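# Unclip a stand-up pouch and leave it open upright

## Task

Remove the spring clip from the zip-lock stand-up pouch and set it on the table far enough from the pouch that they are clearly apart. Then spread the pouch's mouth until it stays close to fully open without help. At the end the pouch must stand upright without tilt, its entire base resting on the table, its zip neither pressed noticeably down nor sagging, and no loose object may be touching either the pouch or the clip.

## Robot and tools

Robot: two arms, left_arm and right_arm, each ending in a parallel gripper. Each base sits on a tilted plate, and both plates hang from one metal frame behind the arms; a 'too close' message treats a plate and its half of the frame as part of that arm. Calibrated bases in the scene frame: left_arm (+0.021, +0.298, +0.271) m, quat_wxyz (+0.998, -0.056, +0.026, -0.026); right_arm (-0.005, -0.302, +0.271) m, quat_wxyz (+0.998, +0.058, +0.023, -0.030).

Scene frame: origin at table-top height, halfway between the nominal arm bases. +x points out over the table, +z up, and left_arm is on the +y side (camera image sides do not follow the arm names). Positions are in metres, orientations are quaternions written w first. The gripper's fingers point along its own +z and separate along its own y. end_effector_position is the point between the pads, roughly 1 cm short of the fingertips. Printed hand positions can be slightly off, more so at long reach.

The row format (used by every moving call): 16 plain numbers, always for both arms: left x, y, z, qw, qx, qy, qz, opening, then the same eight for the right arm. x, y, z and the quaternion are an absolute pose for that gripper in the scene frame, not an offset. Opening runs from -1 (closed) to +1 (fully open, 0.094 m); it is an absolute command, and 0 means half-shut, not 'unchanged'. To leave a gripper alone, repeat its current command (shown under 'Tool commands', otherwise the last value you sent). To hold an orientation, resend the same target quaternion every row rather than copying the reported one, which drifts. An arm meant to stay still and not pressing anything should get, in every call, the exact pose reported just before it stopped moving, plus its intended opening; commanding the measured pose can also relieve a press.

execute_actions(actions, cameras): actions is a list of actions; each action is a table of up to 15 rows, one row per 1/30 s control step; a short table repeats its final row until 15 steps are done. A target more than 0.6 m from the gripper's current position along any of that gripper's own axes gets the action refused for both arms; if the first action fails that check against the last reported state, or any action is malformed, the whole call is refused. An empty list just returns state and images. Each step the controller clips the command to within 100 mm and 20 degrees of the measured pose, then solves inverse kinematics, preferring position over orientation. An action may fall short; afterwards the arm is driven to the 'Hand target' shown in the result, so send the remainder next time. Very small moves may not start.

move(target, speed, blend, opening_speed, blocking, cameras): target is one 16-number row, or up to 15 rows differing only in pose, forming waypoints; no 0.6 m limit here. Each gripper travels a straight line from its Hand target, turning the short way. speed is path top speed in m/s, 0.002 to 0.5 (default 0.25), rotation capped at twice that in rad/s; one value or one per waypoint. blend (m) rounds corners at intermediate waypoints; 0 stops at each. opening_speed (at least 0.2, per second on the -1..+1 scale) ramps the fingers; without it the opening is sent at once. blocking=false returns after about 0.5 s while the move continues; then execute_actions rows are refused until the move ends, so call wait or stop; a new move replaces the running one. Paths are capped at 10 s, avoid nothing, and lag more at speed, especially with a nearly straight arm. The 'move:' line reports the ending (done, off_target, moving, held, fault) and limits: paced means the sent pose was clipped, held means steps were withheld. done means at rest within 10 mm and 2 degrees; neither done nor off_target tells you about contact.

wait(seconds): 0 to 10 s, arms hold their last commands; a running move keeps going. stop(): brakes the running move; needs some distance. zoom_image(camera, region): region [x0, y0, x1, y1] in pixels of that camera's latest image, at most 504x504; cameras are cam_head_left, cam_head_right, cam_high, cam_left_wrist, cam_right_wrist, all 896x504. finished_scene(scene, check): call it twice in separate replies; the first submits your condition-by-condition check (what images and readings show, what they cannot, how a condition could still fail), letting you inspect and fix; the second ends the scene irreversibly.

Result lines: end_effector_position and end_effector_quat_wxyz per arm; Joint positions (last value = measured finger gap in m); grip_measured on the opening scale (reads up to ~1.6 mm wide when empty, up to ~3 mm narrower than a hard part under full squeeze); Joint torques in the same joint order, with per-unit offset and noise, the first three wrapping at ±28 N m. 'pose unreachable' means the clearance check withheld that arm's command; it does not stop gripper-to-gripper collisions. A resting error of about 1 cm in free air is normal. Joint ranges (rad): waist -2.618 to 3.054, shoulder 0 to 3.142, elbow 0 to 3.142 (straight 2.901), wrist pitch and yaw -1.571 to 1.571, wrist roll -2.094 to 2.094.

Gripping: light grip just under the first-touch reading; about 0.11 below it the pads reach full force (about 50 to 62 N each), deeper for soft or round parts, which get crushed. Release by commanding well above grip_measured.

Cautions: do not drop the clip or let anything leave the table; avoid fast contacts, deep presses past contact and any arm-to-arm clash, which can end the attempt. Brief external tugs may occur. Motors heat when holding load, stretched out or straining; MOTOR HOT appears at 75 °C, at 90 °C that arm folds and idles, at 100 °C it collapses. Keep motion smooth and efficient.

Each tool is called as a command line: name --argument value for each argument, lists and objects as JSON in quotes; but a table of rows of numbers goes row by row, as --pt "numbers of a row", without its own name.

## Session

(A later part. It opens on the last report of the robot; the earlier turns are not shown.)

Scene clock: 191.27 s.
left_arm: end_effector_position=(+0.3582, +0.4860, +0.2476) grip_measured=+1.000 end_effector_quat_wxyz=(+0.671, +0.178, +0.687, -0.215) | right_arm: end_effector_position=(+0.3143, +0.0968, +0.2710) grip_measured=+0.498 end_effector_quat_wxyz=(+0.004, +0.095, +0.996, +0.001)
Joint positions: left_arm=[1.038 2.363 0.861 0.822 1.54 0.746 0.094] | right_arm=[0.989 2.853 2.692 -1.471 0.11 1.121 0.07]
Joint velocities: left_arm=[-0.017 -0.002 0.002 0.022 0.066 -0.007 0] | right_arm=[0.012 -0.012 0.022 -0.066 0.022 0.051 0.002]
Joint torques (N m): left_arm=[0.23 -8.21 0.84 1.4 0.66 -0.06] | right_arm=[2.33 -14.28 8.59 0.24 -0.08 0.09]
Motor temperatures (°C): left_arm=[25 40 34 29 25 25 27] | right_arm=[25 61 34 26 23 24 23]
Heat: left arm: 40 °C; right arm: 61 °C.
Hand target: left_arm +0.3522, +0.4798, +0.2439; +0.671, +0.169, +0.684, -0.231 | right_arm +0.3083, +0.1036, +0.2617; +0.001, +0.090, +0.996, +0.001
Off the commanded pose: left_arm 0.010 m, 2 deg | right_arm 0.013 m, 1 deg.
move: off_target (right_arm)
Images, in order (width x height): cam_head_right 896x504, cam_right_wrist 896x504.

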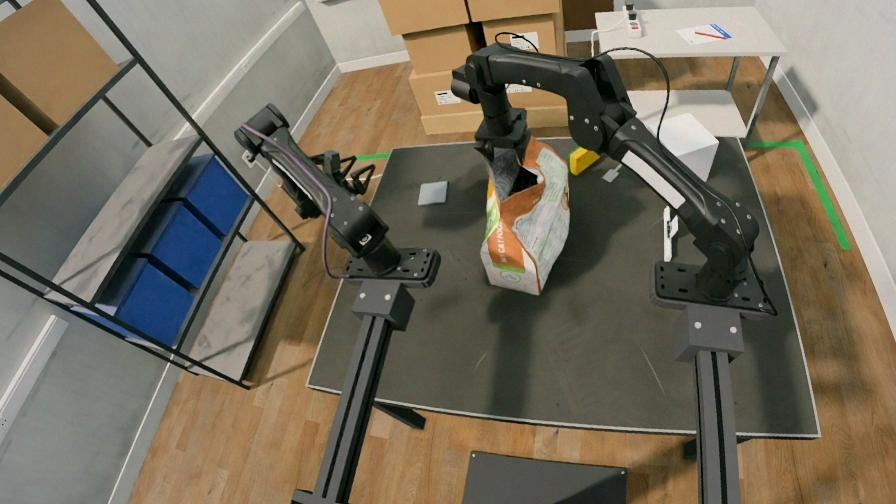

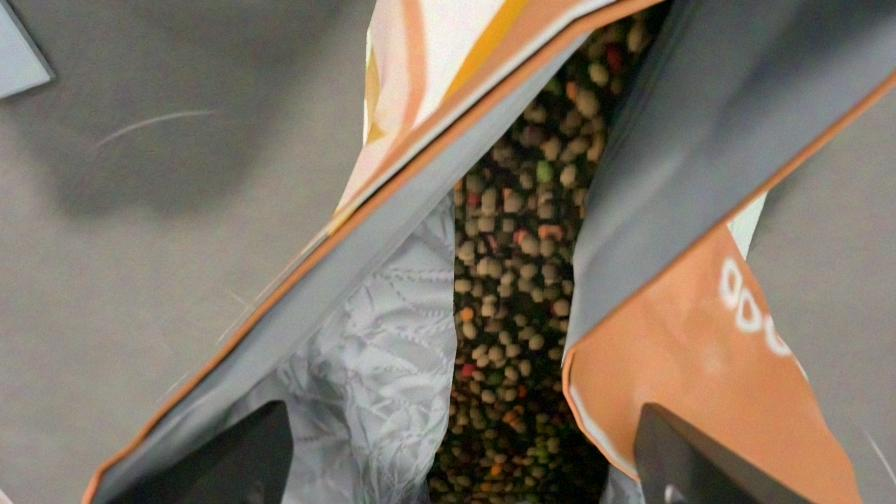

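move --pt "0.3521 0.4797 0.2436 0.673 0.168 0.683 -0.230 1 0.310 0.095 0.28 0 0.09 0.995 0 0.5" --pt "0.3521 0.4797 0.2436 0.673 0.168 0.683 -0.230 1 0.310 0.08 0.36 0 0.09 0.995 0 0.5" --pt "0.3521 0.4797 0.2436 0.673 0.168 0.683 -0.230 1 0.305 0.045 0.39 0 0.09 0.995 0 0.5" --speed 0.08 --cameras '["cam_right_wrist","cam_head_right"]'

Scene clock: 194.13 s.
left_arm: end_effector_position=(+0.3585, +0.4865, +0.2482) grip_measured=+1.000 end_effector_quat_wxyz=(+0.671, +0.178, +0.687, -0.214) | right_arm: end_effector_position=(+0.3056, +0.0485, +0.3724) grip_measured=+0.498 end_effector_quat_wxyz=(+0.008, +0.090, +0.996, +0.008)
Joint positions: left_arm=[1.038 2.363 0.861 0.833 1.54 0.738 0.094] | right_arm=[0.965 2.533 2.494 -1.575 0.11 1.087 0.07]
Joint velocities: left_arm=[-0.012 -0.002 -0.002 0.037 -0.022 -0.007 0] | right_arm=[-0.002 -0.002 -0.007 0.051 -0.037 0.022 0]
Joint torques (N m): left_arm=[0.23 -8.09 0.72 1.44 0.66 -0.02] | right_arm=[1.06 -18.96 5.48 0.19 -0.05 -0.03]
Motor temperatures (°C): left_arm=[25 39 34 29 25 25 27] | right_arm=[25 63 34 25 23 24 23]
Heat: left arm: 39 °C; right arm: 63 °C.
Hand target: left_arm +0.3522, +0.4798, +0.2439; +0.671, +0.169, +0.684, -0.231 | right_arm +0.3056, +0.0450, +0.3894; +0.014, +0.090, +0.996, +0.021
Off the commanded pose: left_arm 0.010 m, 2 deg | right_arm 0.018 m, 1 deg.
joint sent to its limit (right arm) — joint 4 (wrist pitch), lower limit. The joint targets are off in orientation, not in position.
move: off_target (right_arm)
Images, in order (width x height): cam_head_right 896x504, cam_right_wrist 896x504.

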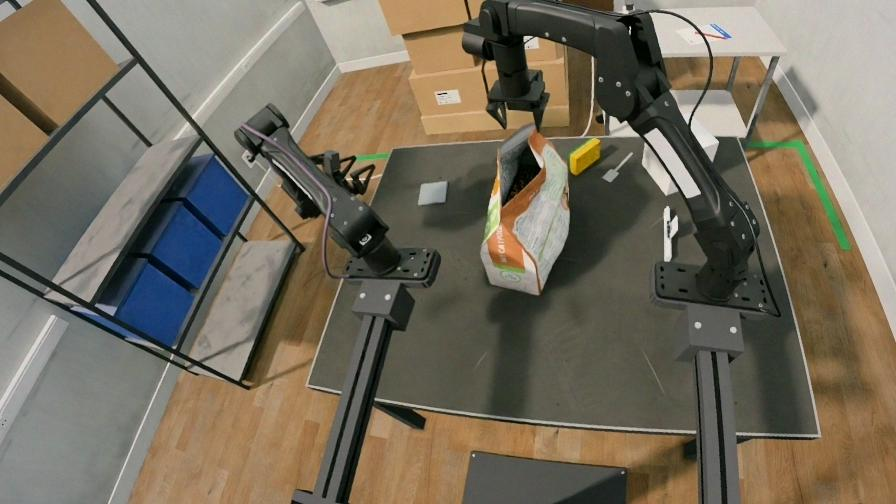

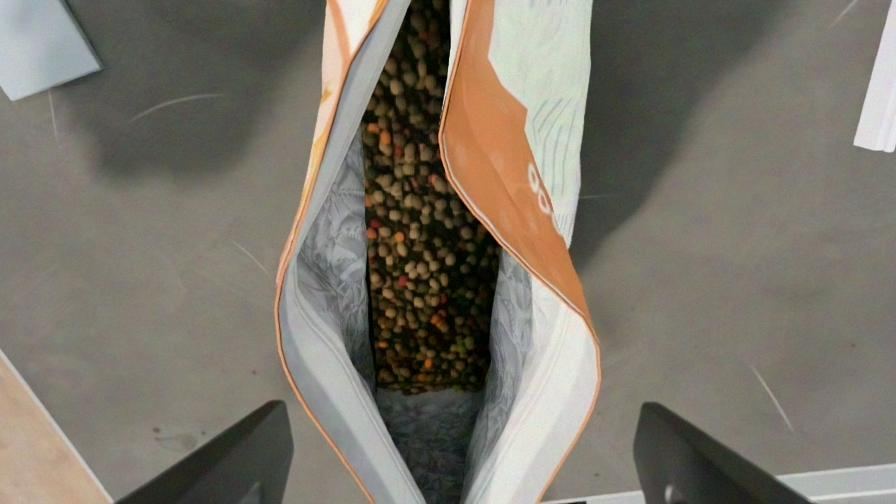

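move --pt "0.3521 0.4797 0.2436 0.673 0.168 0.683 -0.230 1 0.322 0.066 0.33 0 0.09 0.995 0 -0.7" --pt "0.3521 0.4797 0.2436 0.673 0.168 0.683 -0.230 1 0.322 0.066 0.260 0 0.09 0.995 0 -0.7" --pt "0.3521 0.4797 0.2436 0.673 0.168 0.683 -0.230 1 0.320 -0.050 0.260 0 0.09 0.995 0 -0.7" --speed 0.07 --cameras '["cam_right_wrist","cam_head_right"]'

Scene clock: 198.70 s.
left_arm: end_effector_position=(+0.3575, +0.4849, +0.2469) grip_measured=+1.000 end_effector_quat_wxyz=(+0.670, +0.176, +0.687, -0.217) | right_arm: end_effector_position=(+0.3199, -0.0371, +0.2476) grip_measured=-0.698 end_effector_quat_wxyz=(-0.011, +0.088, +0.996, +0.009)
Joint positions: left_arm=[1.038 2.368 0.855 0.846 1.54 0.728 0.094] | right_arm=[0.77 2.319 1.65 -0.948 0.088 0.889 0.014]
Joint velocities: left_arm=[0.002 0.017 0.007 0.051 0.022 0.037 0] | right_arm=[0.002 0.002 0.002 -0.081 -0.066 -0.066 -0.001]
Joint torques (N m): left_arm=[0.24 -8.28 1.03 1.44 0.66 -0.04] | right_arm=[0.42 -17.01 4.93 -0.07 0.25 -0.01]
Motor temperatures (°C): left_arm=[25 39 34 29 25 25 27] | right_arm=[25 64 34 25 23 23 23]
Heat: left arm: 39 °C; right arm: 64 °C.
Hand target: left_arm +0.3521, +0.4797, +0.2439; +0.671, +0.169, +0.684, -0.231 | right_arm +0.3228, -0.0486, +0.2597; -0.001, +0.090, +0.996, +0.000
Off the commanded pose: left_arm 0.008 m, 2 deg | right_arm 0.018 m, 2 deg.
move: off_target (right_arm)
Images, in order (width x height): cam_head_right 896x504, cam_right_wrist 896x504.

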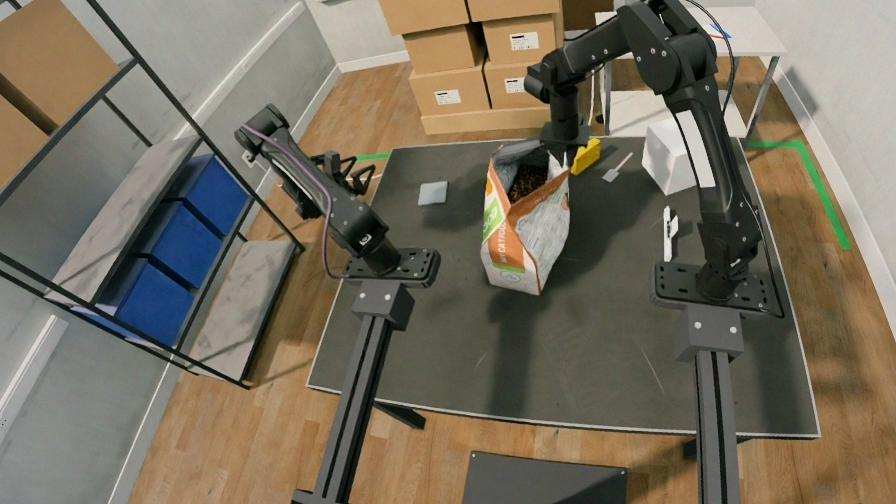

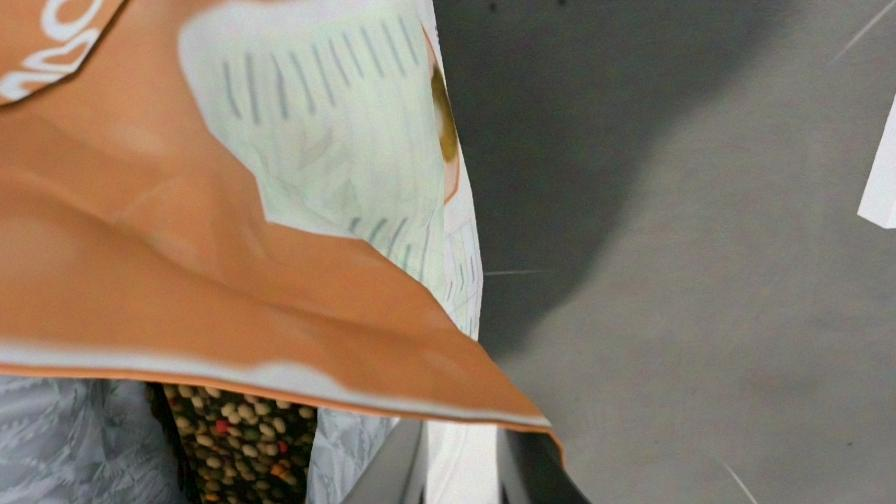

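move --pt "0.3521 0.4797 0.2436 0.673 0.168 0.683 -0.230 1 0.32 -0.058 0.262 0 0.09 0.995 0 -0.7" --pt "0.3521 0.4797 0.2436 0.673 0.168 0.683 -0.230 1 0.32 -0.045 0.30 0 0.09 0.995 0 -0.7" --pt "0.3521 0.4797 0.2436 0.673 0.168 0.683 -0.230 1 0.32 -0.025 0.36 0 0.09 0.995 0 -0.7" --pt "0.3521 0.4797 0.2436 0.673 0.168 0.683 -0.230 1 0.305 0.045 0.39 0 0.09 0.995 0 -0.7" --speed 0.08

Scene clock: 202.47 s.
left_arm: end_effector_position=(+0.3577, +0.4852, +0.2473) grip_measured=+1.000 end_effector_quat_wxyz=(+0.671, +0.176, +0.687, -0.216) | right_arm: end_effector_position=(+0.3025, +0.0425, +0.3964) grip_measured=-0.698 end_effector_quat_wxyz=(+0.013, +0.090, +0.995, +0.028)
Joint positions: left_arm=[1.038 2.368 0.855 0.854 1.54 0.722 0.094] | right_arm=[0.963 2.451 2.443 -1.567 0.098 1.082 0.014]
Joint velocities: left_arm=[0.007 -0.002 -0.022 0.007 -0.095 -0.051 0] | right_arm=[-0.017 -0.007 0.002 -0.007 -0.007 -0.007 -0.001]
Joint torques (N m): left_arm=[0.27 -8.23 0.99 1.44 0.64 -0.06] | right_arm=[1.47 -12.34 8.28 0.17 0.07 0.07]
Motor temperatures (°C): left_arm=[25 39 33 29 25 25 27] | right_arm=[25 63 34 25 23 23 23]
Heat: left arm: 39 °C; right arm: 63 °C.
Hand target: left_arm +0.3521, +0.4798, +0.2438; +0.671, +0.169, +0.684, -0.231 | right_arm +0.3021, +0.0435, +0.3897; +0.012, +0.090, +0.996, +0.017
Off the commanded pose: left_arm 0.009 m, 2 deg | right_arm 0.007 m, 4 deg.
joint sent to its limit (right arm) — joint 4 (wrist pitch), lower limit. The joint targets still meet the commanded pose.
move: off_target (right_arm)

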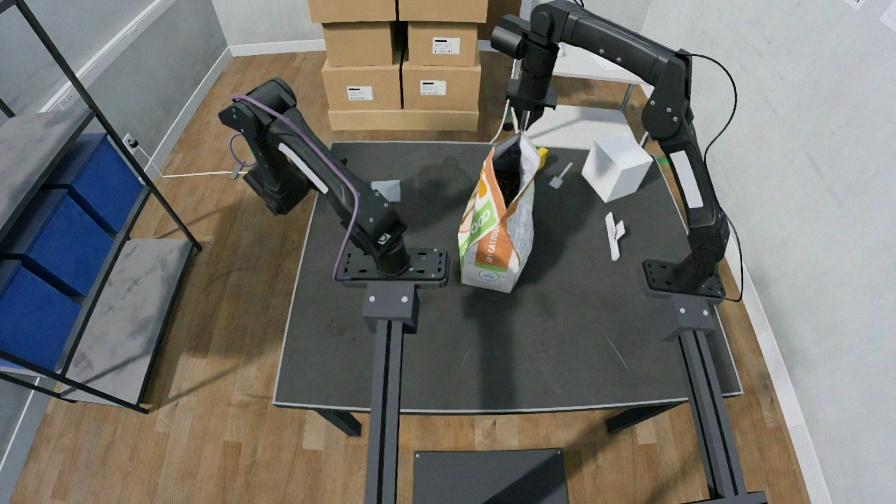

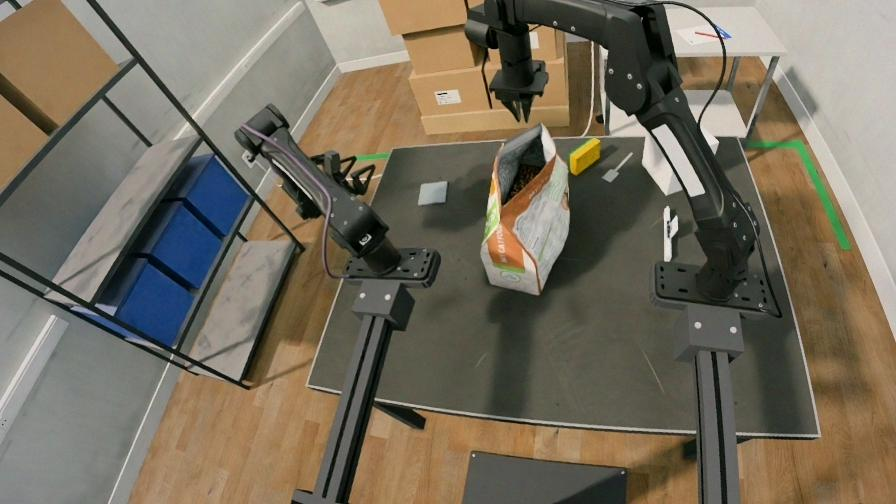

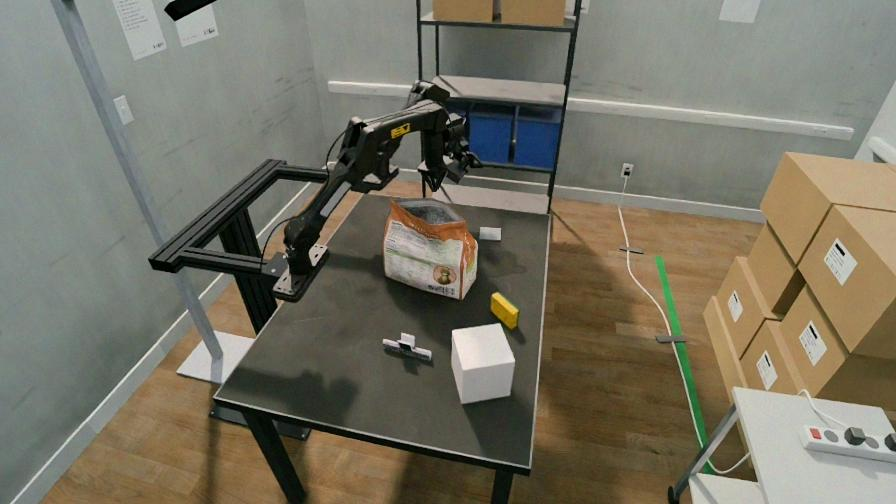

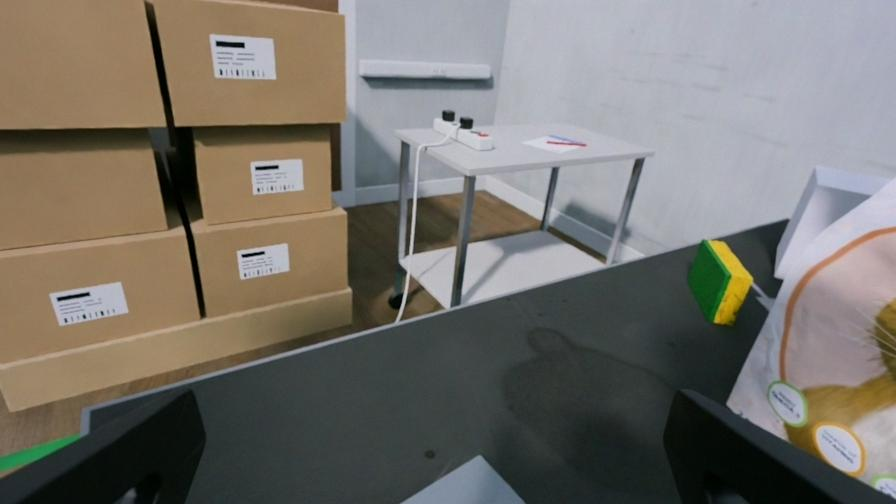

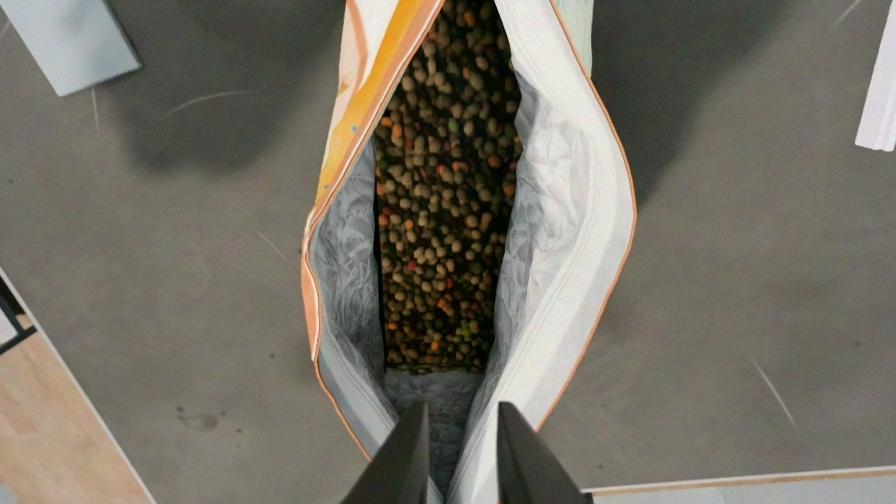

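move --pt "0.3521 0.4797 0.2436 0.673 0.168 0.683 -0.230 1 0.34 0.035 0.36 0 0.09 0.995 0 -0.7" --pt "0.3521 0.4797 0.2436 0.673 0.168 0.683 -0.230 1 0.345 0.02 0.258 0 0.09 0.995 0 -0.7" --pt "0.3521 0.4797 0.2436 0.673 0.168 0.683 -0.230 1 0.345 -0.07 0.264 0 0.09 0.995 0 -0.7" --speed 0.07 --cameras '["cam_right_wrist","cam_high"]'

Scene clock: 206.97 s.
left_arm: end_effector_position=(+0.3579, +0.4855, +0.2477) grip_measured=+1.000 end_effector_quat_wxyz=(+0.671, +0.177, +0.687, -0.216) | right_arm: end_effector_position=(+0.3407, -0.0589, +0.2495) grip_measured=-0.698 end_effector_quat_wxyz=(-0.023, +0.087, +0.996, +0.006)
Joint positions: left_arm=[1.038 2.368 0.855 0.861 1.54 0.717 0.094] | right_arm=[0.696 2.339 1.707 -1 0.08 0.816 0.014]
Joint velocities: left_arm=[0.012 0.007 -0.002 0.007 -0.022 -0.037 0] | right_arm=[0.012 -0.017 -0.017 -0.081 -0.051 0.007 -0.001]
Joint torques (N m): left_arm=[0.27 -8.17 0.95 1.45 0.65 -0.05] | right_arm=[0.64 -17.58 5.09 0.05 0.36 0]
Motor temperatures (°C): left_arm=[25 39 33 29 25 25 27] | right_arm=[25 64 34 25 23 23 23]
Heat: left arm: 39 °C; right arm: 64 °C.
Hand target: left_arm +0.3521, +0.4798, +0.2439; +0.671, +0.169, +0.684, -0.231 | right_arm +0.3479, -0.0684, +0.2639; -0.001, +0.090, +0.996, +0.000
Off the commanded pose: left_arm 0.009 m, 2 deg | right_arm 0.019 m, 3 deg.
move: off_target (right_arm)
Images, in order (width x height): cam_high 896x504, cam_right_wrist 896x504.

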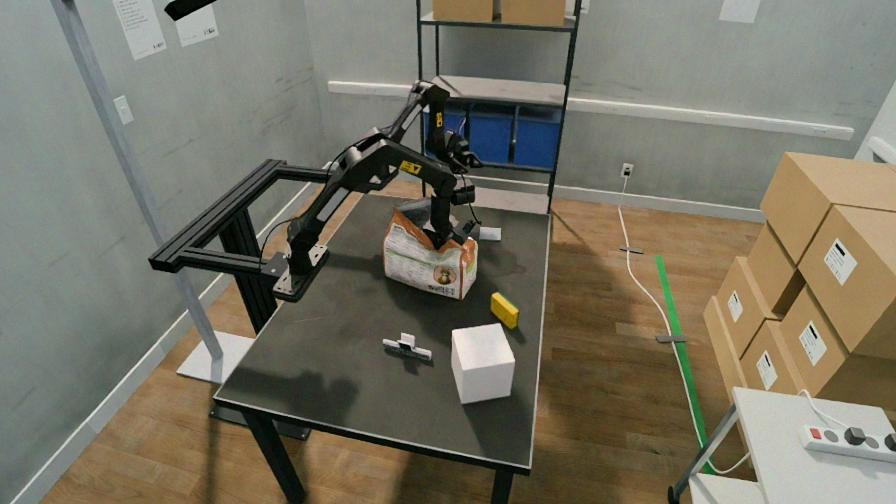

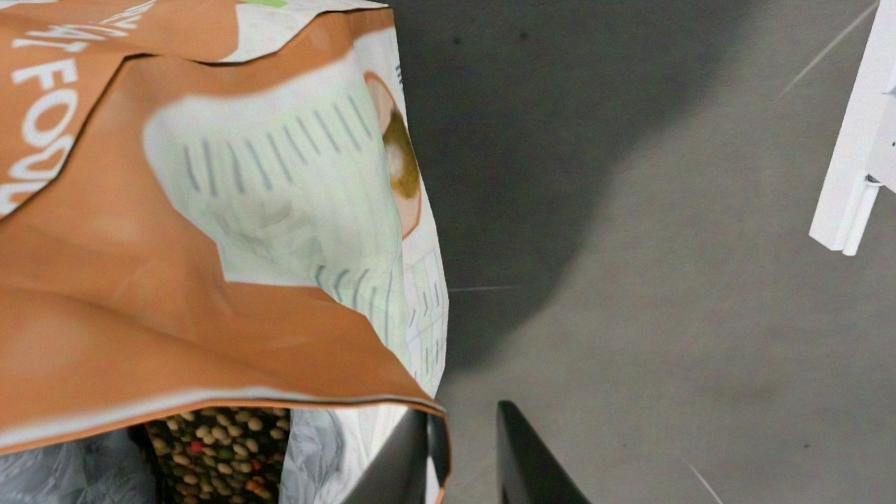

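move --pt "0.3521 0.4797 0.2436 0.673 0.168 0.683 -0.230 1 0.345 -0.055 0.30 0 0.09 0.995 0 -0.7" --pt "0.3521 0.4797 0.2436 0.673 0.168 0.683 -0.230 1 0.335 -0.03 0.36 0 0.09 0.995 0 -0.7" --pt "0.3521 0.4797 0.2436 0.673 0.168 0.683 -0.230 1 0.305 0.045 0.39 0 0.09 0.995 0 -0.7" --speed 0.08 --cameras '["cam_right_wrist","cam_high"]'

Scene clock: 210.47 s.
left_arm: end_effector_position=(+0.3580, +0.4857, +0.2479) grip_measured=+1.000 end_effector_quat_wxyz=(+0.671, +0.177, +0.687, -0.215) | right_arm: end_effector_position=(+0.3022, +0.0422, +0.3963) grip_measured=-0.698 end_effector_quat_wxyz=(+0.014, +0.090, +0.995, +0.027)
Joint positions: left_arm=[1.038 2.368 0.855 0.864 1.54 0.714 0.094] | right_arm=[0.964 2.45 2.441 -1.567 0.099 1.083 0.014]
Joint velocities: left_arm=[-0.012 -0.012 -0.002 0.037 0.037 0.007 0] | right_arm=[0.007 -0.017 -0.002 0.007 0.007 -0.037 0]
Joint torques (N m): left_arm=[0.24 -8.1 0.91 1.44 0.65 -0.05] | right_arm=[1.39 -12.27 8.28 0.2 0.06 0.08]
Motor temperatures (°C): left_arm=[25 40 33 29 25 25 27] | right_arm=[25 64 34 25 23 23 23]
Heat: left arm: 40 °C; right arm: 64 °C.
Hand target: left_arm +0.3521, +0.4798, +0.2439; +0.671, +0.169, +0.684, -0.230 | right_arm +0.3019, +0.0432, +0.3895; +0.012, +0.090, +0.996, +0.017
Off the commanded pose: left_arm 0.009 m, 2 deg | right_arm 0.007 m, 3 deg.
joint sent to its limit (right arm) — joint 4 (wrist pitch), lower limit. The joint targets are off in position, not in orientation.
move: off_target (right_arm)
Images, in order (width x height): cam_high 896x504, cam_right_wrist 896x504.

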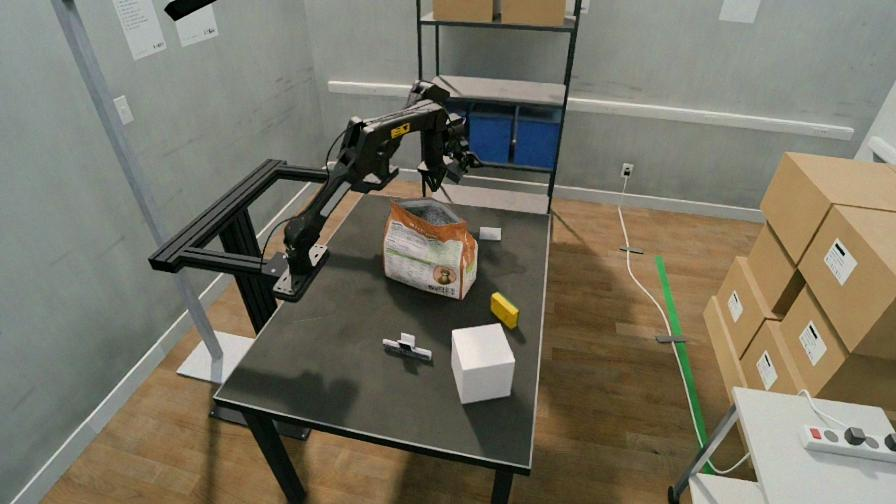

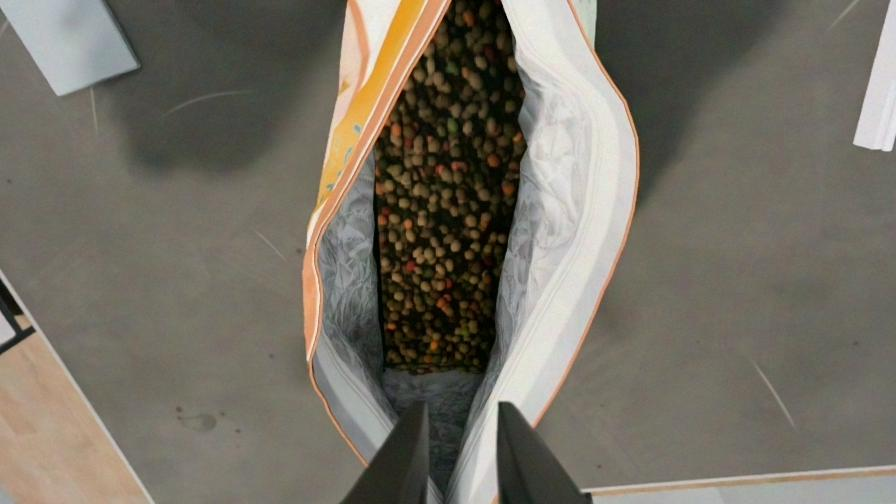

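move --pt "0.3521 0.4797 0.2436 0.673 0.168 0.683 -0.230 1 0.335 0.036 0.37 0 0.09 0.995 0 0.8" --pt "0.3521 0.4797 0.2436 0.673 0.168 0.683 -0.230 1 0.335 0.036 0.27 0 0.09 0.995 0 0.8" --speed 0.07 --cameras '["cam_right_wrist","cam_high"]'

move --pt "0.3521 0.4797 0.2436 0.673 0.168 0.683 -0.230 1 0.335 0.1 0.262 0 0.09 0.995 0 0.8" --speed 0.06 --cameras '["cam_right_wrist","cam_high"]'

Scene clock: 213.73 s.
left_arm: end_effector_position=(+0.3580, +0.4858, +0.2480) grip_measured=+1.000 end_effector_quat_wxyz=(+0.671, +0.177, +0.687, -0.215) | right_arm: end_effector_position=(+0.3298, +0.0373, +0.2698) grip_measured=+0.798 end_effector_quat_wxyz=(-0.011, +0.089, +0.996, -0.004)
Joint positions: left_arm=[1.038 2.368 0.855 0.866 1.54 0.712 0.094] | right_arm=[0.884 2.59 2.204 -1.261 0.099 1.007 0.084]
Joint velocities: left_arm=[-0.007 -0.007 -0.007 0.022 -0.022 -0.022 0] | right_arm=[0.002 0.007 0.002 -0.022 0.022 -0.007 0]
Joint torques (N m): left_arm=[0.25 -8.1 0.9 1.45 0.65 -0.05] | right_arm=[0.88 -16.24 5.63 0.41 0.1 -0.01]
Motor temperatures (°C): left_arm=[25 40 33 29 25 25 27] | right_arm=[25 64 34 25 23 23 23]
Heat: left arm: 40 °C; right arm: 64 °C.
Hand target: left_arm +0.3521, +0.4798, +0.2439; +0.671, +0.169, +0.684, -0.231 | right_arm +0.3356, +0.0370, +0.2702; +0.000, +0.090, +0.996, +0.000
Off the commanded pose: left_arm 0.010 m, 2 deg | right_arm 0.005 m, 1 deg.
move: done
Images, in order (width x height): cam_high 896x504, cam_right_wrist 896x504.

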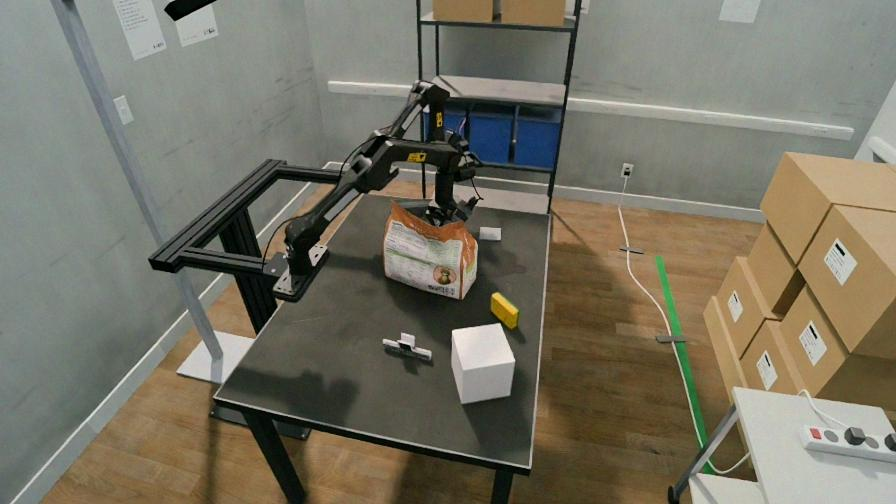

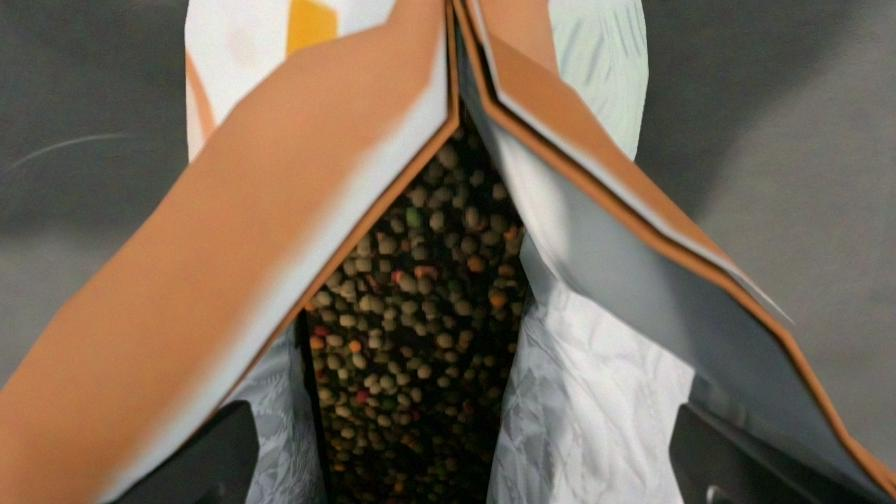

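Scene clock: 215.33 s.
left_arm: end_effector_position=(+0.3581, +0.4858, +0.2480) grip_measured=+1.000 end_effector_quat_wxyz=(+0.671, +0.177, +0.687, -0.215) | right_arm: end_effector_position=(+0.3352, +0.0859, +0.2682) grip_measured=+0.798 end_effector_quat_wxyz=(+0.003, +0.096, +0.995, +0.004)
Joint positions: left_arm=[1.038 2.368 0.855 0.867 1.54 0.712 0.094] | right_arm=[0.942 2.933 2.854 -1.543 0.108 1.076 0.084]
Joint velocities: left_arm=[-0.007 -0.012 0.002 -0.007 -0.022 -0.081 0] | right_arm=[-0.002 -0.007 0.007 -0.051 0.022 0.007 -0.001]
Joint torques (N m): left_arm=[0.24 -8.1 0.88 1.43 0.65 -0.03] | right_arm=[2.7 -14.8 8.69 0.51 -0.02 0.07]
Motor temperatures (°C): left_arm=[25 40 33 29 25 25 27] | right_arm=[25 64 34 25 23 23 23]
Heat: left arm: 40 °C; right arm: 64 °C.
Hand target: left_arm +0.3521, +0.4798, +0.2439; +0.671, +0.169, +0.684, -0.231 | right_arm +0.3323, +0.0983, +0.2618; +0.010, +0.090, +0.996, +0.015
Off the commanded pose: left_arm 0.010 m, 2 deg | right_arm 0.015 m, 1 deg.
elbow stopped short (right arm): the move would have taken joint 3 (elbow) straighter than the controller allows.
move: off_target (right_arm)
Images, in order (width x height): cam_high 896x504, cam_right_wrist 896x504.

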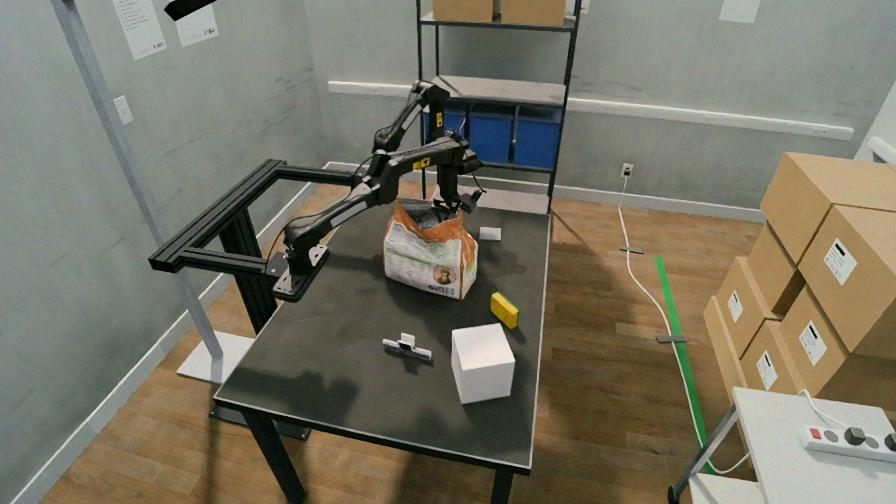

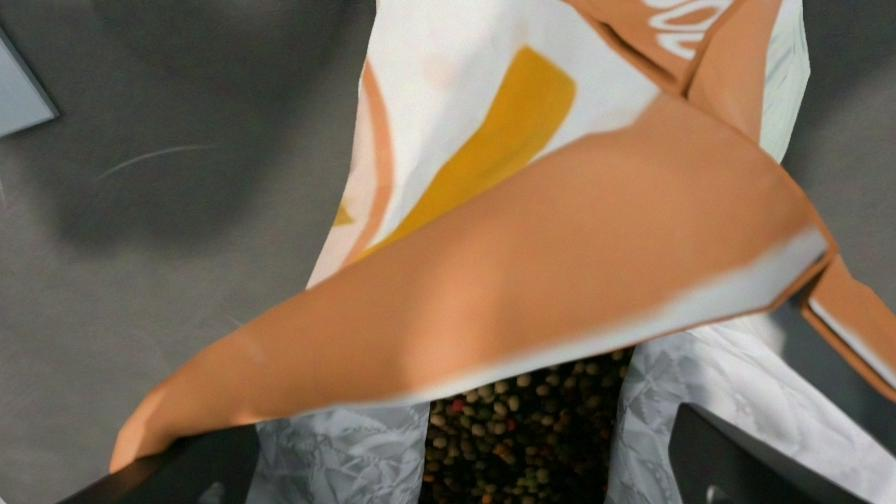

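move --pt "0.3521 0.4797 0.2436 0.673 0.168 0.683 -0.230 1 0.315 0.108 0.264 0 0.09 0.995 0 0.8" --pt "0.3521 0.4797 0.2436 0.673 0.168 0.683 -0.230 1 0.315 0.104 0.31 0 0.09 0.995 0 0.8" --pt "0.3521 0.4797 0.2436 0.673 0.168 0.683 -0.230 1 0.312 0.085 0.37 0 0.09 0.995 0 0.8" --pt "0.3521 0.4797 0.2436 0.673 0.168 0.683 -0.230 1 0.305 0.045 0.39 0 0.09 0.995 0 0.8" --speed 0.08 --cameras '["cam_right_wrist","cam_high"]'

Scene clock: 218.57 s.
left_arm: end_effector_position=(+0.3581, +0.4859, +0.2481) grip_measured=+1.000 end_effector_quat_wxyz=(+0.671, +0.177, +0.687, -0.215) | right_arm: end_effector_position=(+0.3047, +0.0474, +0.3713) grip_measured=+0.798 end_effector_quat_wxyz=(+0.005, +0.090, +0.996, +0.006)
Joint positions: left_arm=[1.038 2.368 0.855 0.869 1.54 0.71 0.094] | right_arm=[0.964 2.535 2.494 -1.581 0.107 1.087 0.084]
Joint velocities: left_arm=[-0.002 0.017 -0.002 -0.007 0.022 0.037 0] | right_arm=[-0.002 0.012 0.007 -0.022 -0.037 0.007 0]
Joint torques (N m): left_arm=[0.23 -8.06 0.85 1.43 0.64 -0.05] | right_arm=[1.09 -19.15 5.46 0.23 -0.03 -0.02]
Motor temperatures (°C): left_arm=[25 40 33 30 25 25 27] | right_arm=[25 66 34 25 23 23 23]
Heat: left arm: 40 °C; right arm: 66 °C.
Hand target: left_arm +0.3521, +0.4798, +0.2439; +0.671, +0.169, +0.684, -0.231 | right_arm +0.3058, +0.0449, +0.3895; +0.014, +0.090, +0.996, +0.021
Off the commanded pose: left_arm 0.010 m, 2 deg | right_arm 0.019 m, 1 deg.
elbow stopped short (right arm): the move would have taken joint 3 (elbow) straighter than the controller allows.
joint sent to its limit (right arm) — joint 4 (wrist pitch), lower limit. The joint targets are off in orientation, not in position.
move: off_target (right_arm)
Images, in order (width x height): cam_high 896x504, cam_right_wrist 896x504.

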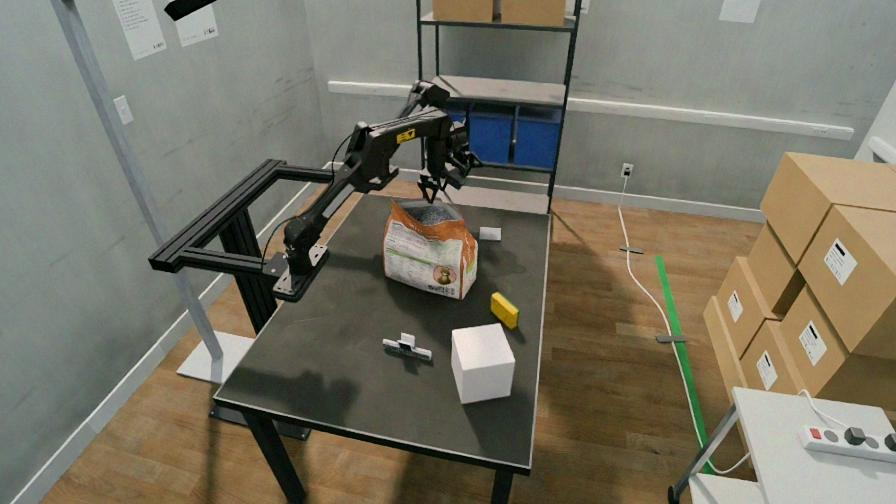

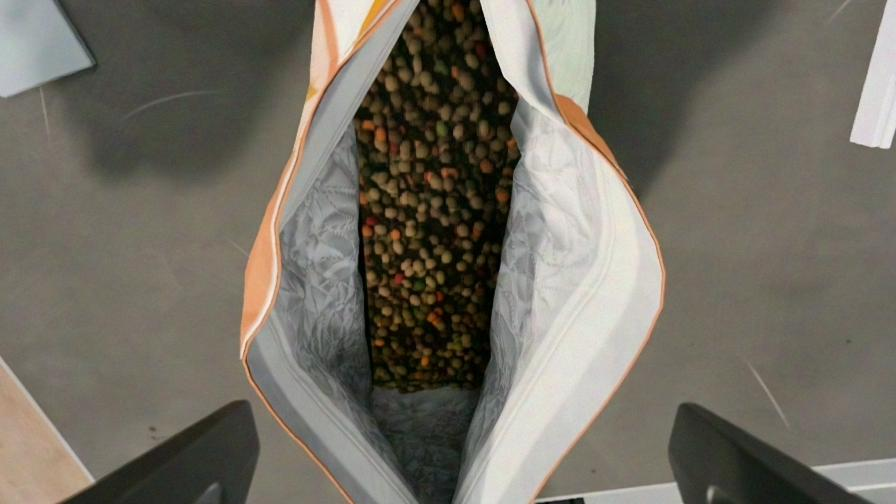

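move --pt "0.3521 0.4797 0.2436 0.673 0.168 0.683 -0.230 1 0.345 0.035 0.36 0 0.09 0.995 0 0.6" --pt "0.3521 0.4797 0.2436 0.673 0.168 0.683 -0.230 1 0.345 0.03 0.262 0 0.09 0.995 0 0.6" --pt "0.3521 0.4797 0.2436 0.673 0.168 0.683 -0.230 1 0.345 -0.05 0.264 0 0.09 0.995 0 0.6" --speed 0.07 --cameras '["cam_right_wrist","cam_high"]'

move --pt "0.3521 0.4797 0.2436 0.673 0.168 0.683 -0.230 1 0.345 -0.045 0.30 0 0.09 0.995 0 0.6" --pt "0.3521 0.4797 0.2436 0.673 0.168 0.683 -0.230 1 0.335 -0.03 0.36 0 0.09 0.995 0 0.6" --pt "0.3521 0.4797 0.2436 0.673 0.168 0.683 -0.230 1 0.305 0.045 0.39 0 0.09 0.995 0 0.6" --speed 0.08

Scene clock: 222.90 s.
left_arm: end_effector_position=(+0.3582, +0.4860, +0.2482) grip_measured=+1.000 end_effector_quat_wxyz=(+0.671, +0.178, +0.687, -0.215) | right_arm: end_effector_position=(+0.3356, -0.0461, +0.2475) grip_measured=+0.602 end_effector_quat_wxyz=(-0.027, +0.082, +0.996, -0.013)
Joint positions: left_arm=[1.038 2.368 0.855 0.871 1.54 0.709 0.094] | right_arm=[0.735 2.391 1.781 -1.057 0.1 0.849 0.075]
Joint velocities: left_arm=[-0.007 0.002 -0.007 0.007 0.022 -0.051 0] | right_arm=[0.012 -0.002 -0.022 0.037 -0.007 -0.051 0.001]
Joint torques (N m): left_arm=[0.27 -8.03 0.85 1.44 0.65 -0.04] | right_arm=[0.51 -18.22 5.31 0.26 0.16 0.01]
Motor temperatures (°C): left_arm=[25 40 33 30 25 25 27] | right_arm=[25 66 34 25 23 23 23]
Heat: left arm: 40 °C; right arm: 66 °C.
Hand target: left_arm +0.3521, +0.4798, +0.2439; +0.671, +0.169, +0.684, -0.231 | right_arm +0.3474, -0.0488, +0.2642; -0.001, +0.090, +0.996, -0.001
Off the commanded pose: left_arm 0.010 m, 2 deg | right_arm 0.019 m, 3 deg.
move: off_target (right_arm)
Images, in order (width x height): cam_high 896x504, cam_right_wrist 896x504.

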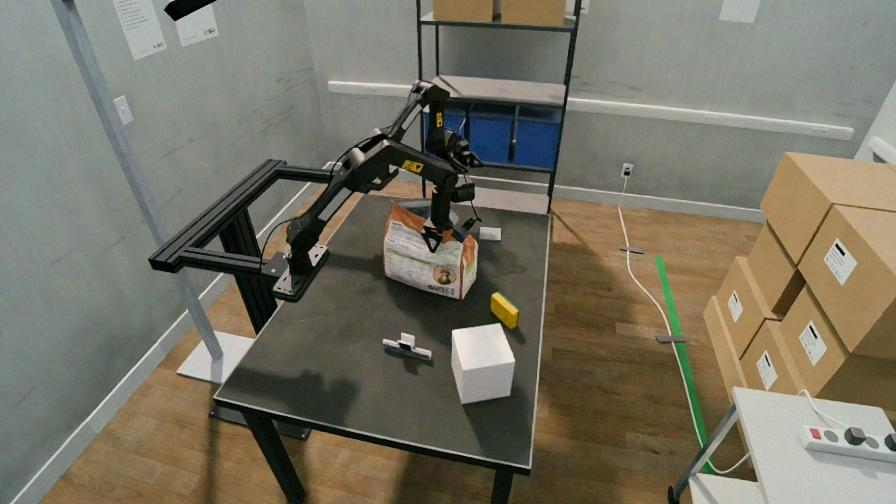

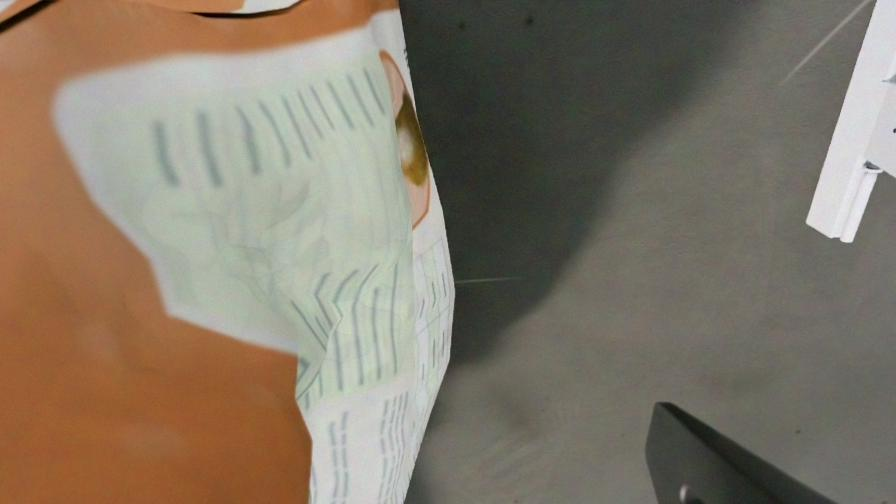

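Scene clock: 225.87 s.
left_arm: end_effector_position=(+0.3582, +0.4861, +0.2483) grip_measured=+1.000 end_effector_quat_wxyz=(+0.671, +0.178, +0.687, -0.215) | right_arm: end_effector_position=(+0.3026, +0.0423, +0.3961) grip_measured=+0.602 end_effector_quat_wxyz=(+0.014, +0.090, +0.995, +0.027)
Joint positions: left_arm=[1.038 2.368 0.855 0.872 1.54 0.708 0.094] | right_arm=[0.964 2.452 2.443 -1.567 0.1 1.082 0.075]
Joint velocities: left_arm=[-0.007 -0.002 0.007 0.066 -0.051 0.022 0] | right_arm=[-0.012 -0.002 -0.017 0.081 0.037 -0.125 -0.001]
Joint torques (N m): left_arm=[0.24 -8.05 0.85 1.43 0.64 -0.05] | right_arm=[1.4 -12.42 8.25 0.17 0.06 0.07]
Motor temperatures (°C): left_arm=[25 40 33 30 25 25 27] | right_arm=[25 66 34 25 23 23 23]
Heat: left arm: 40 °C; right arm: 66 °C.
Hand target: left_arm +0.3521, +0.4798, +0.2439; +0.671, +0.169, +0.684, -0.231 | right_arm +0.3021, +0.0433, +0.3896; +0.012, +0.090, +0.996, +0.017
Off the commanded pose: left_arm 0.010 m, 2 deg | right_arm 0.007 m, 3 deg.
joint sent to its limit (right arm) — joint 4 (wrist pitch), lower limit. The joint targets still meet the commanded pose.
move: off_target (right_arm)

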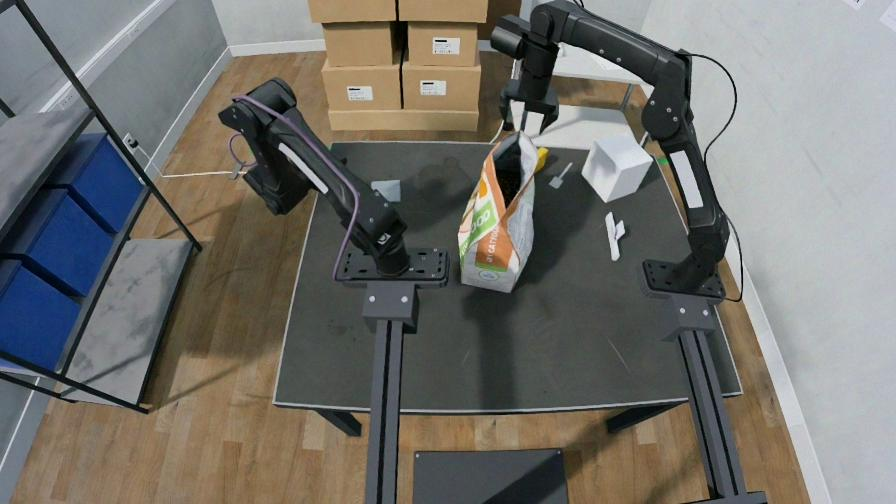

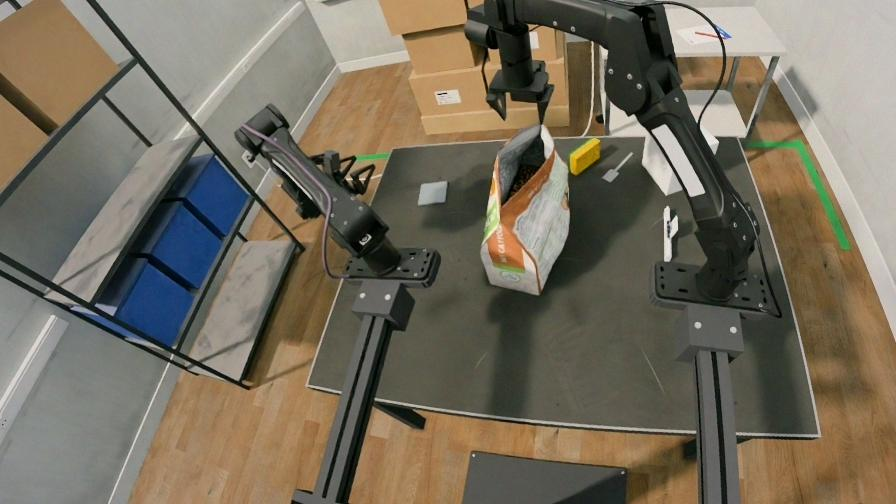

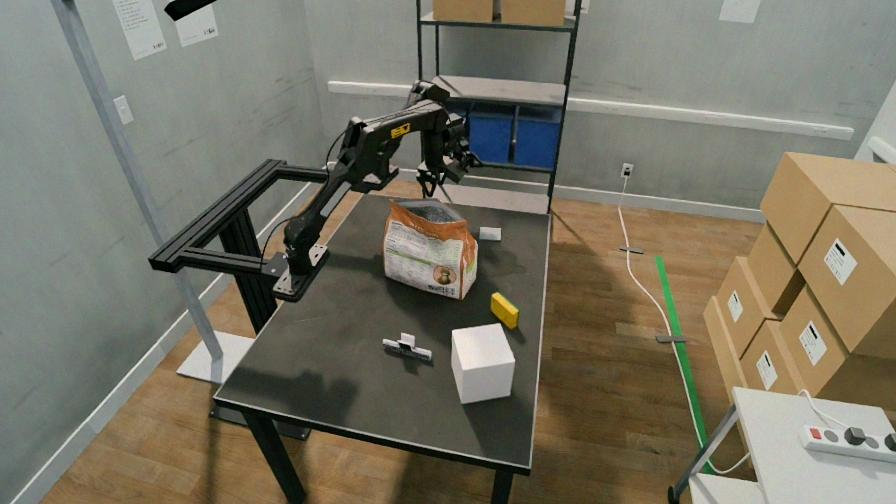

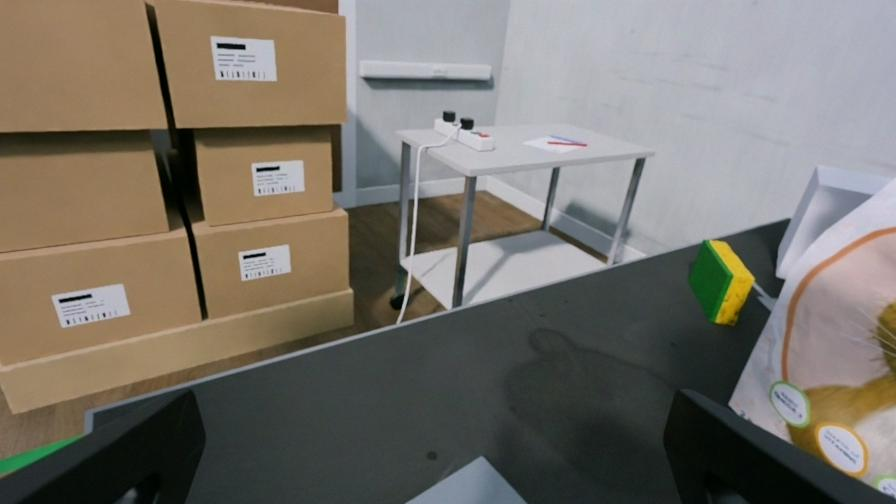

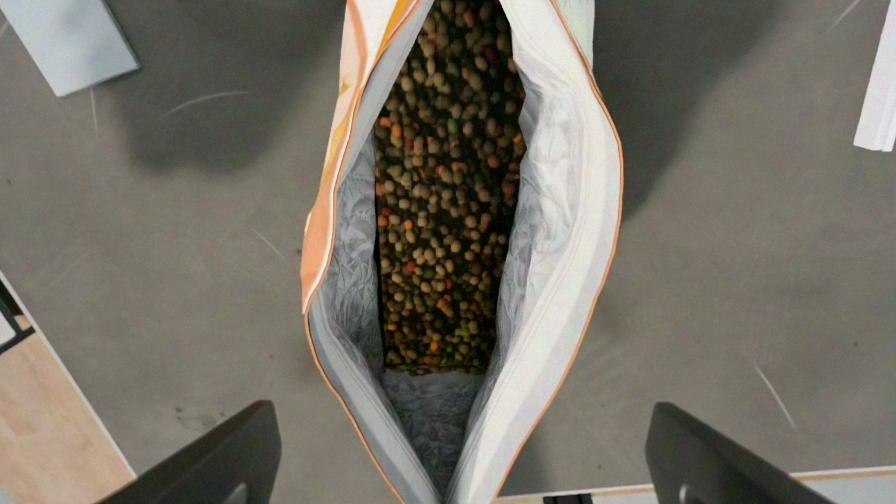

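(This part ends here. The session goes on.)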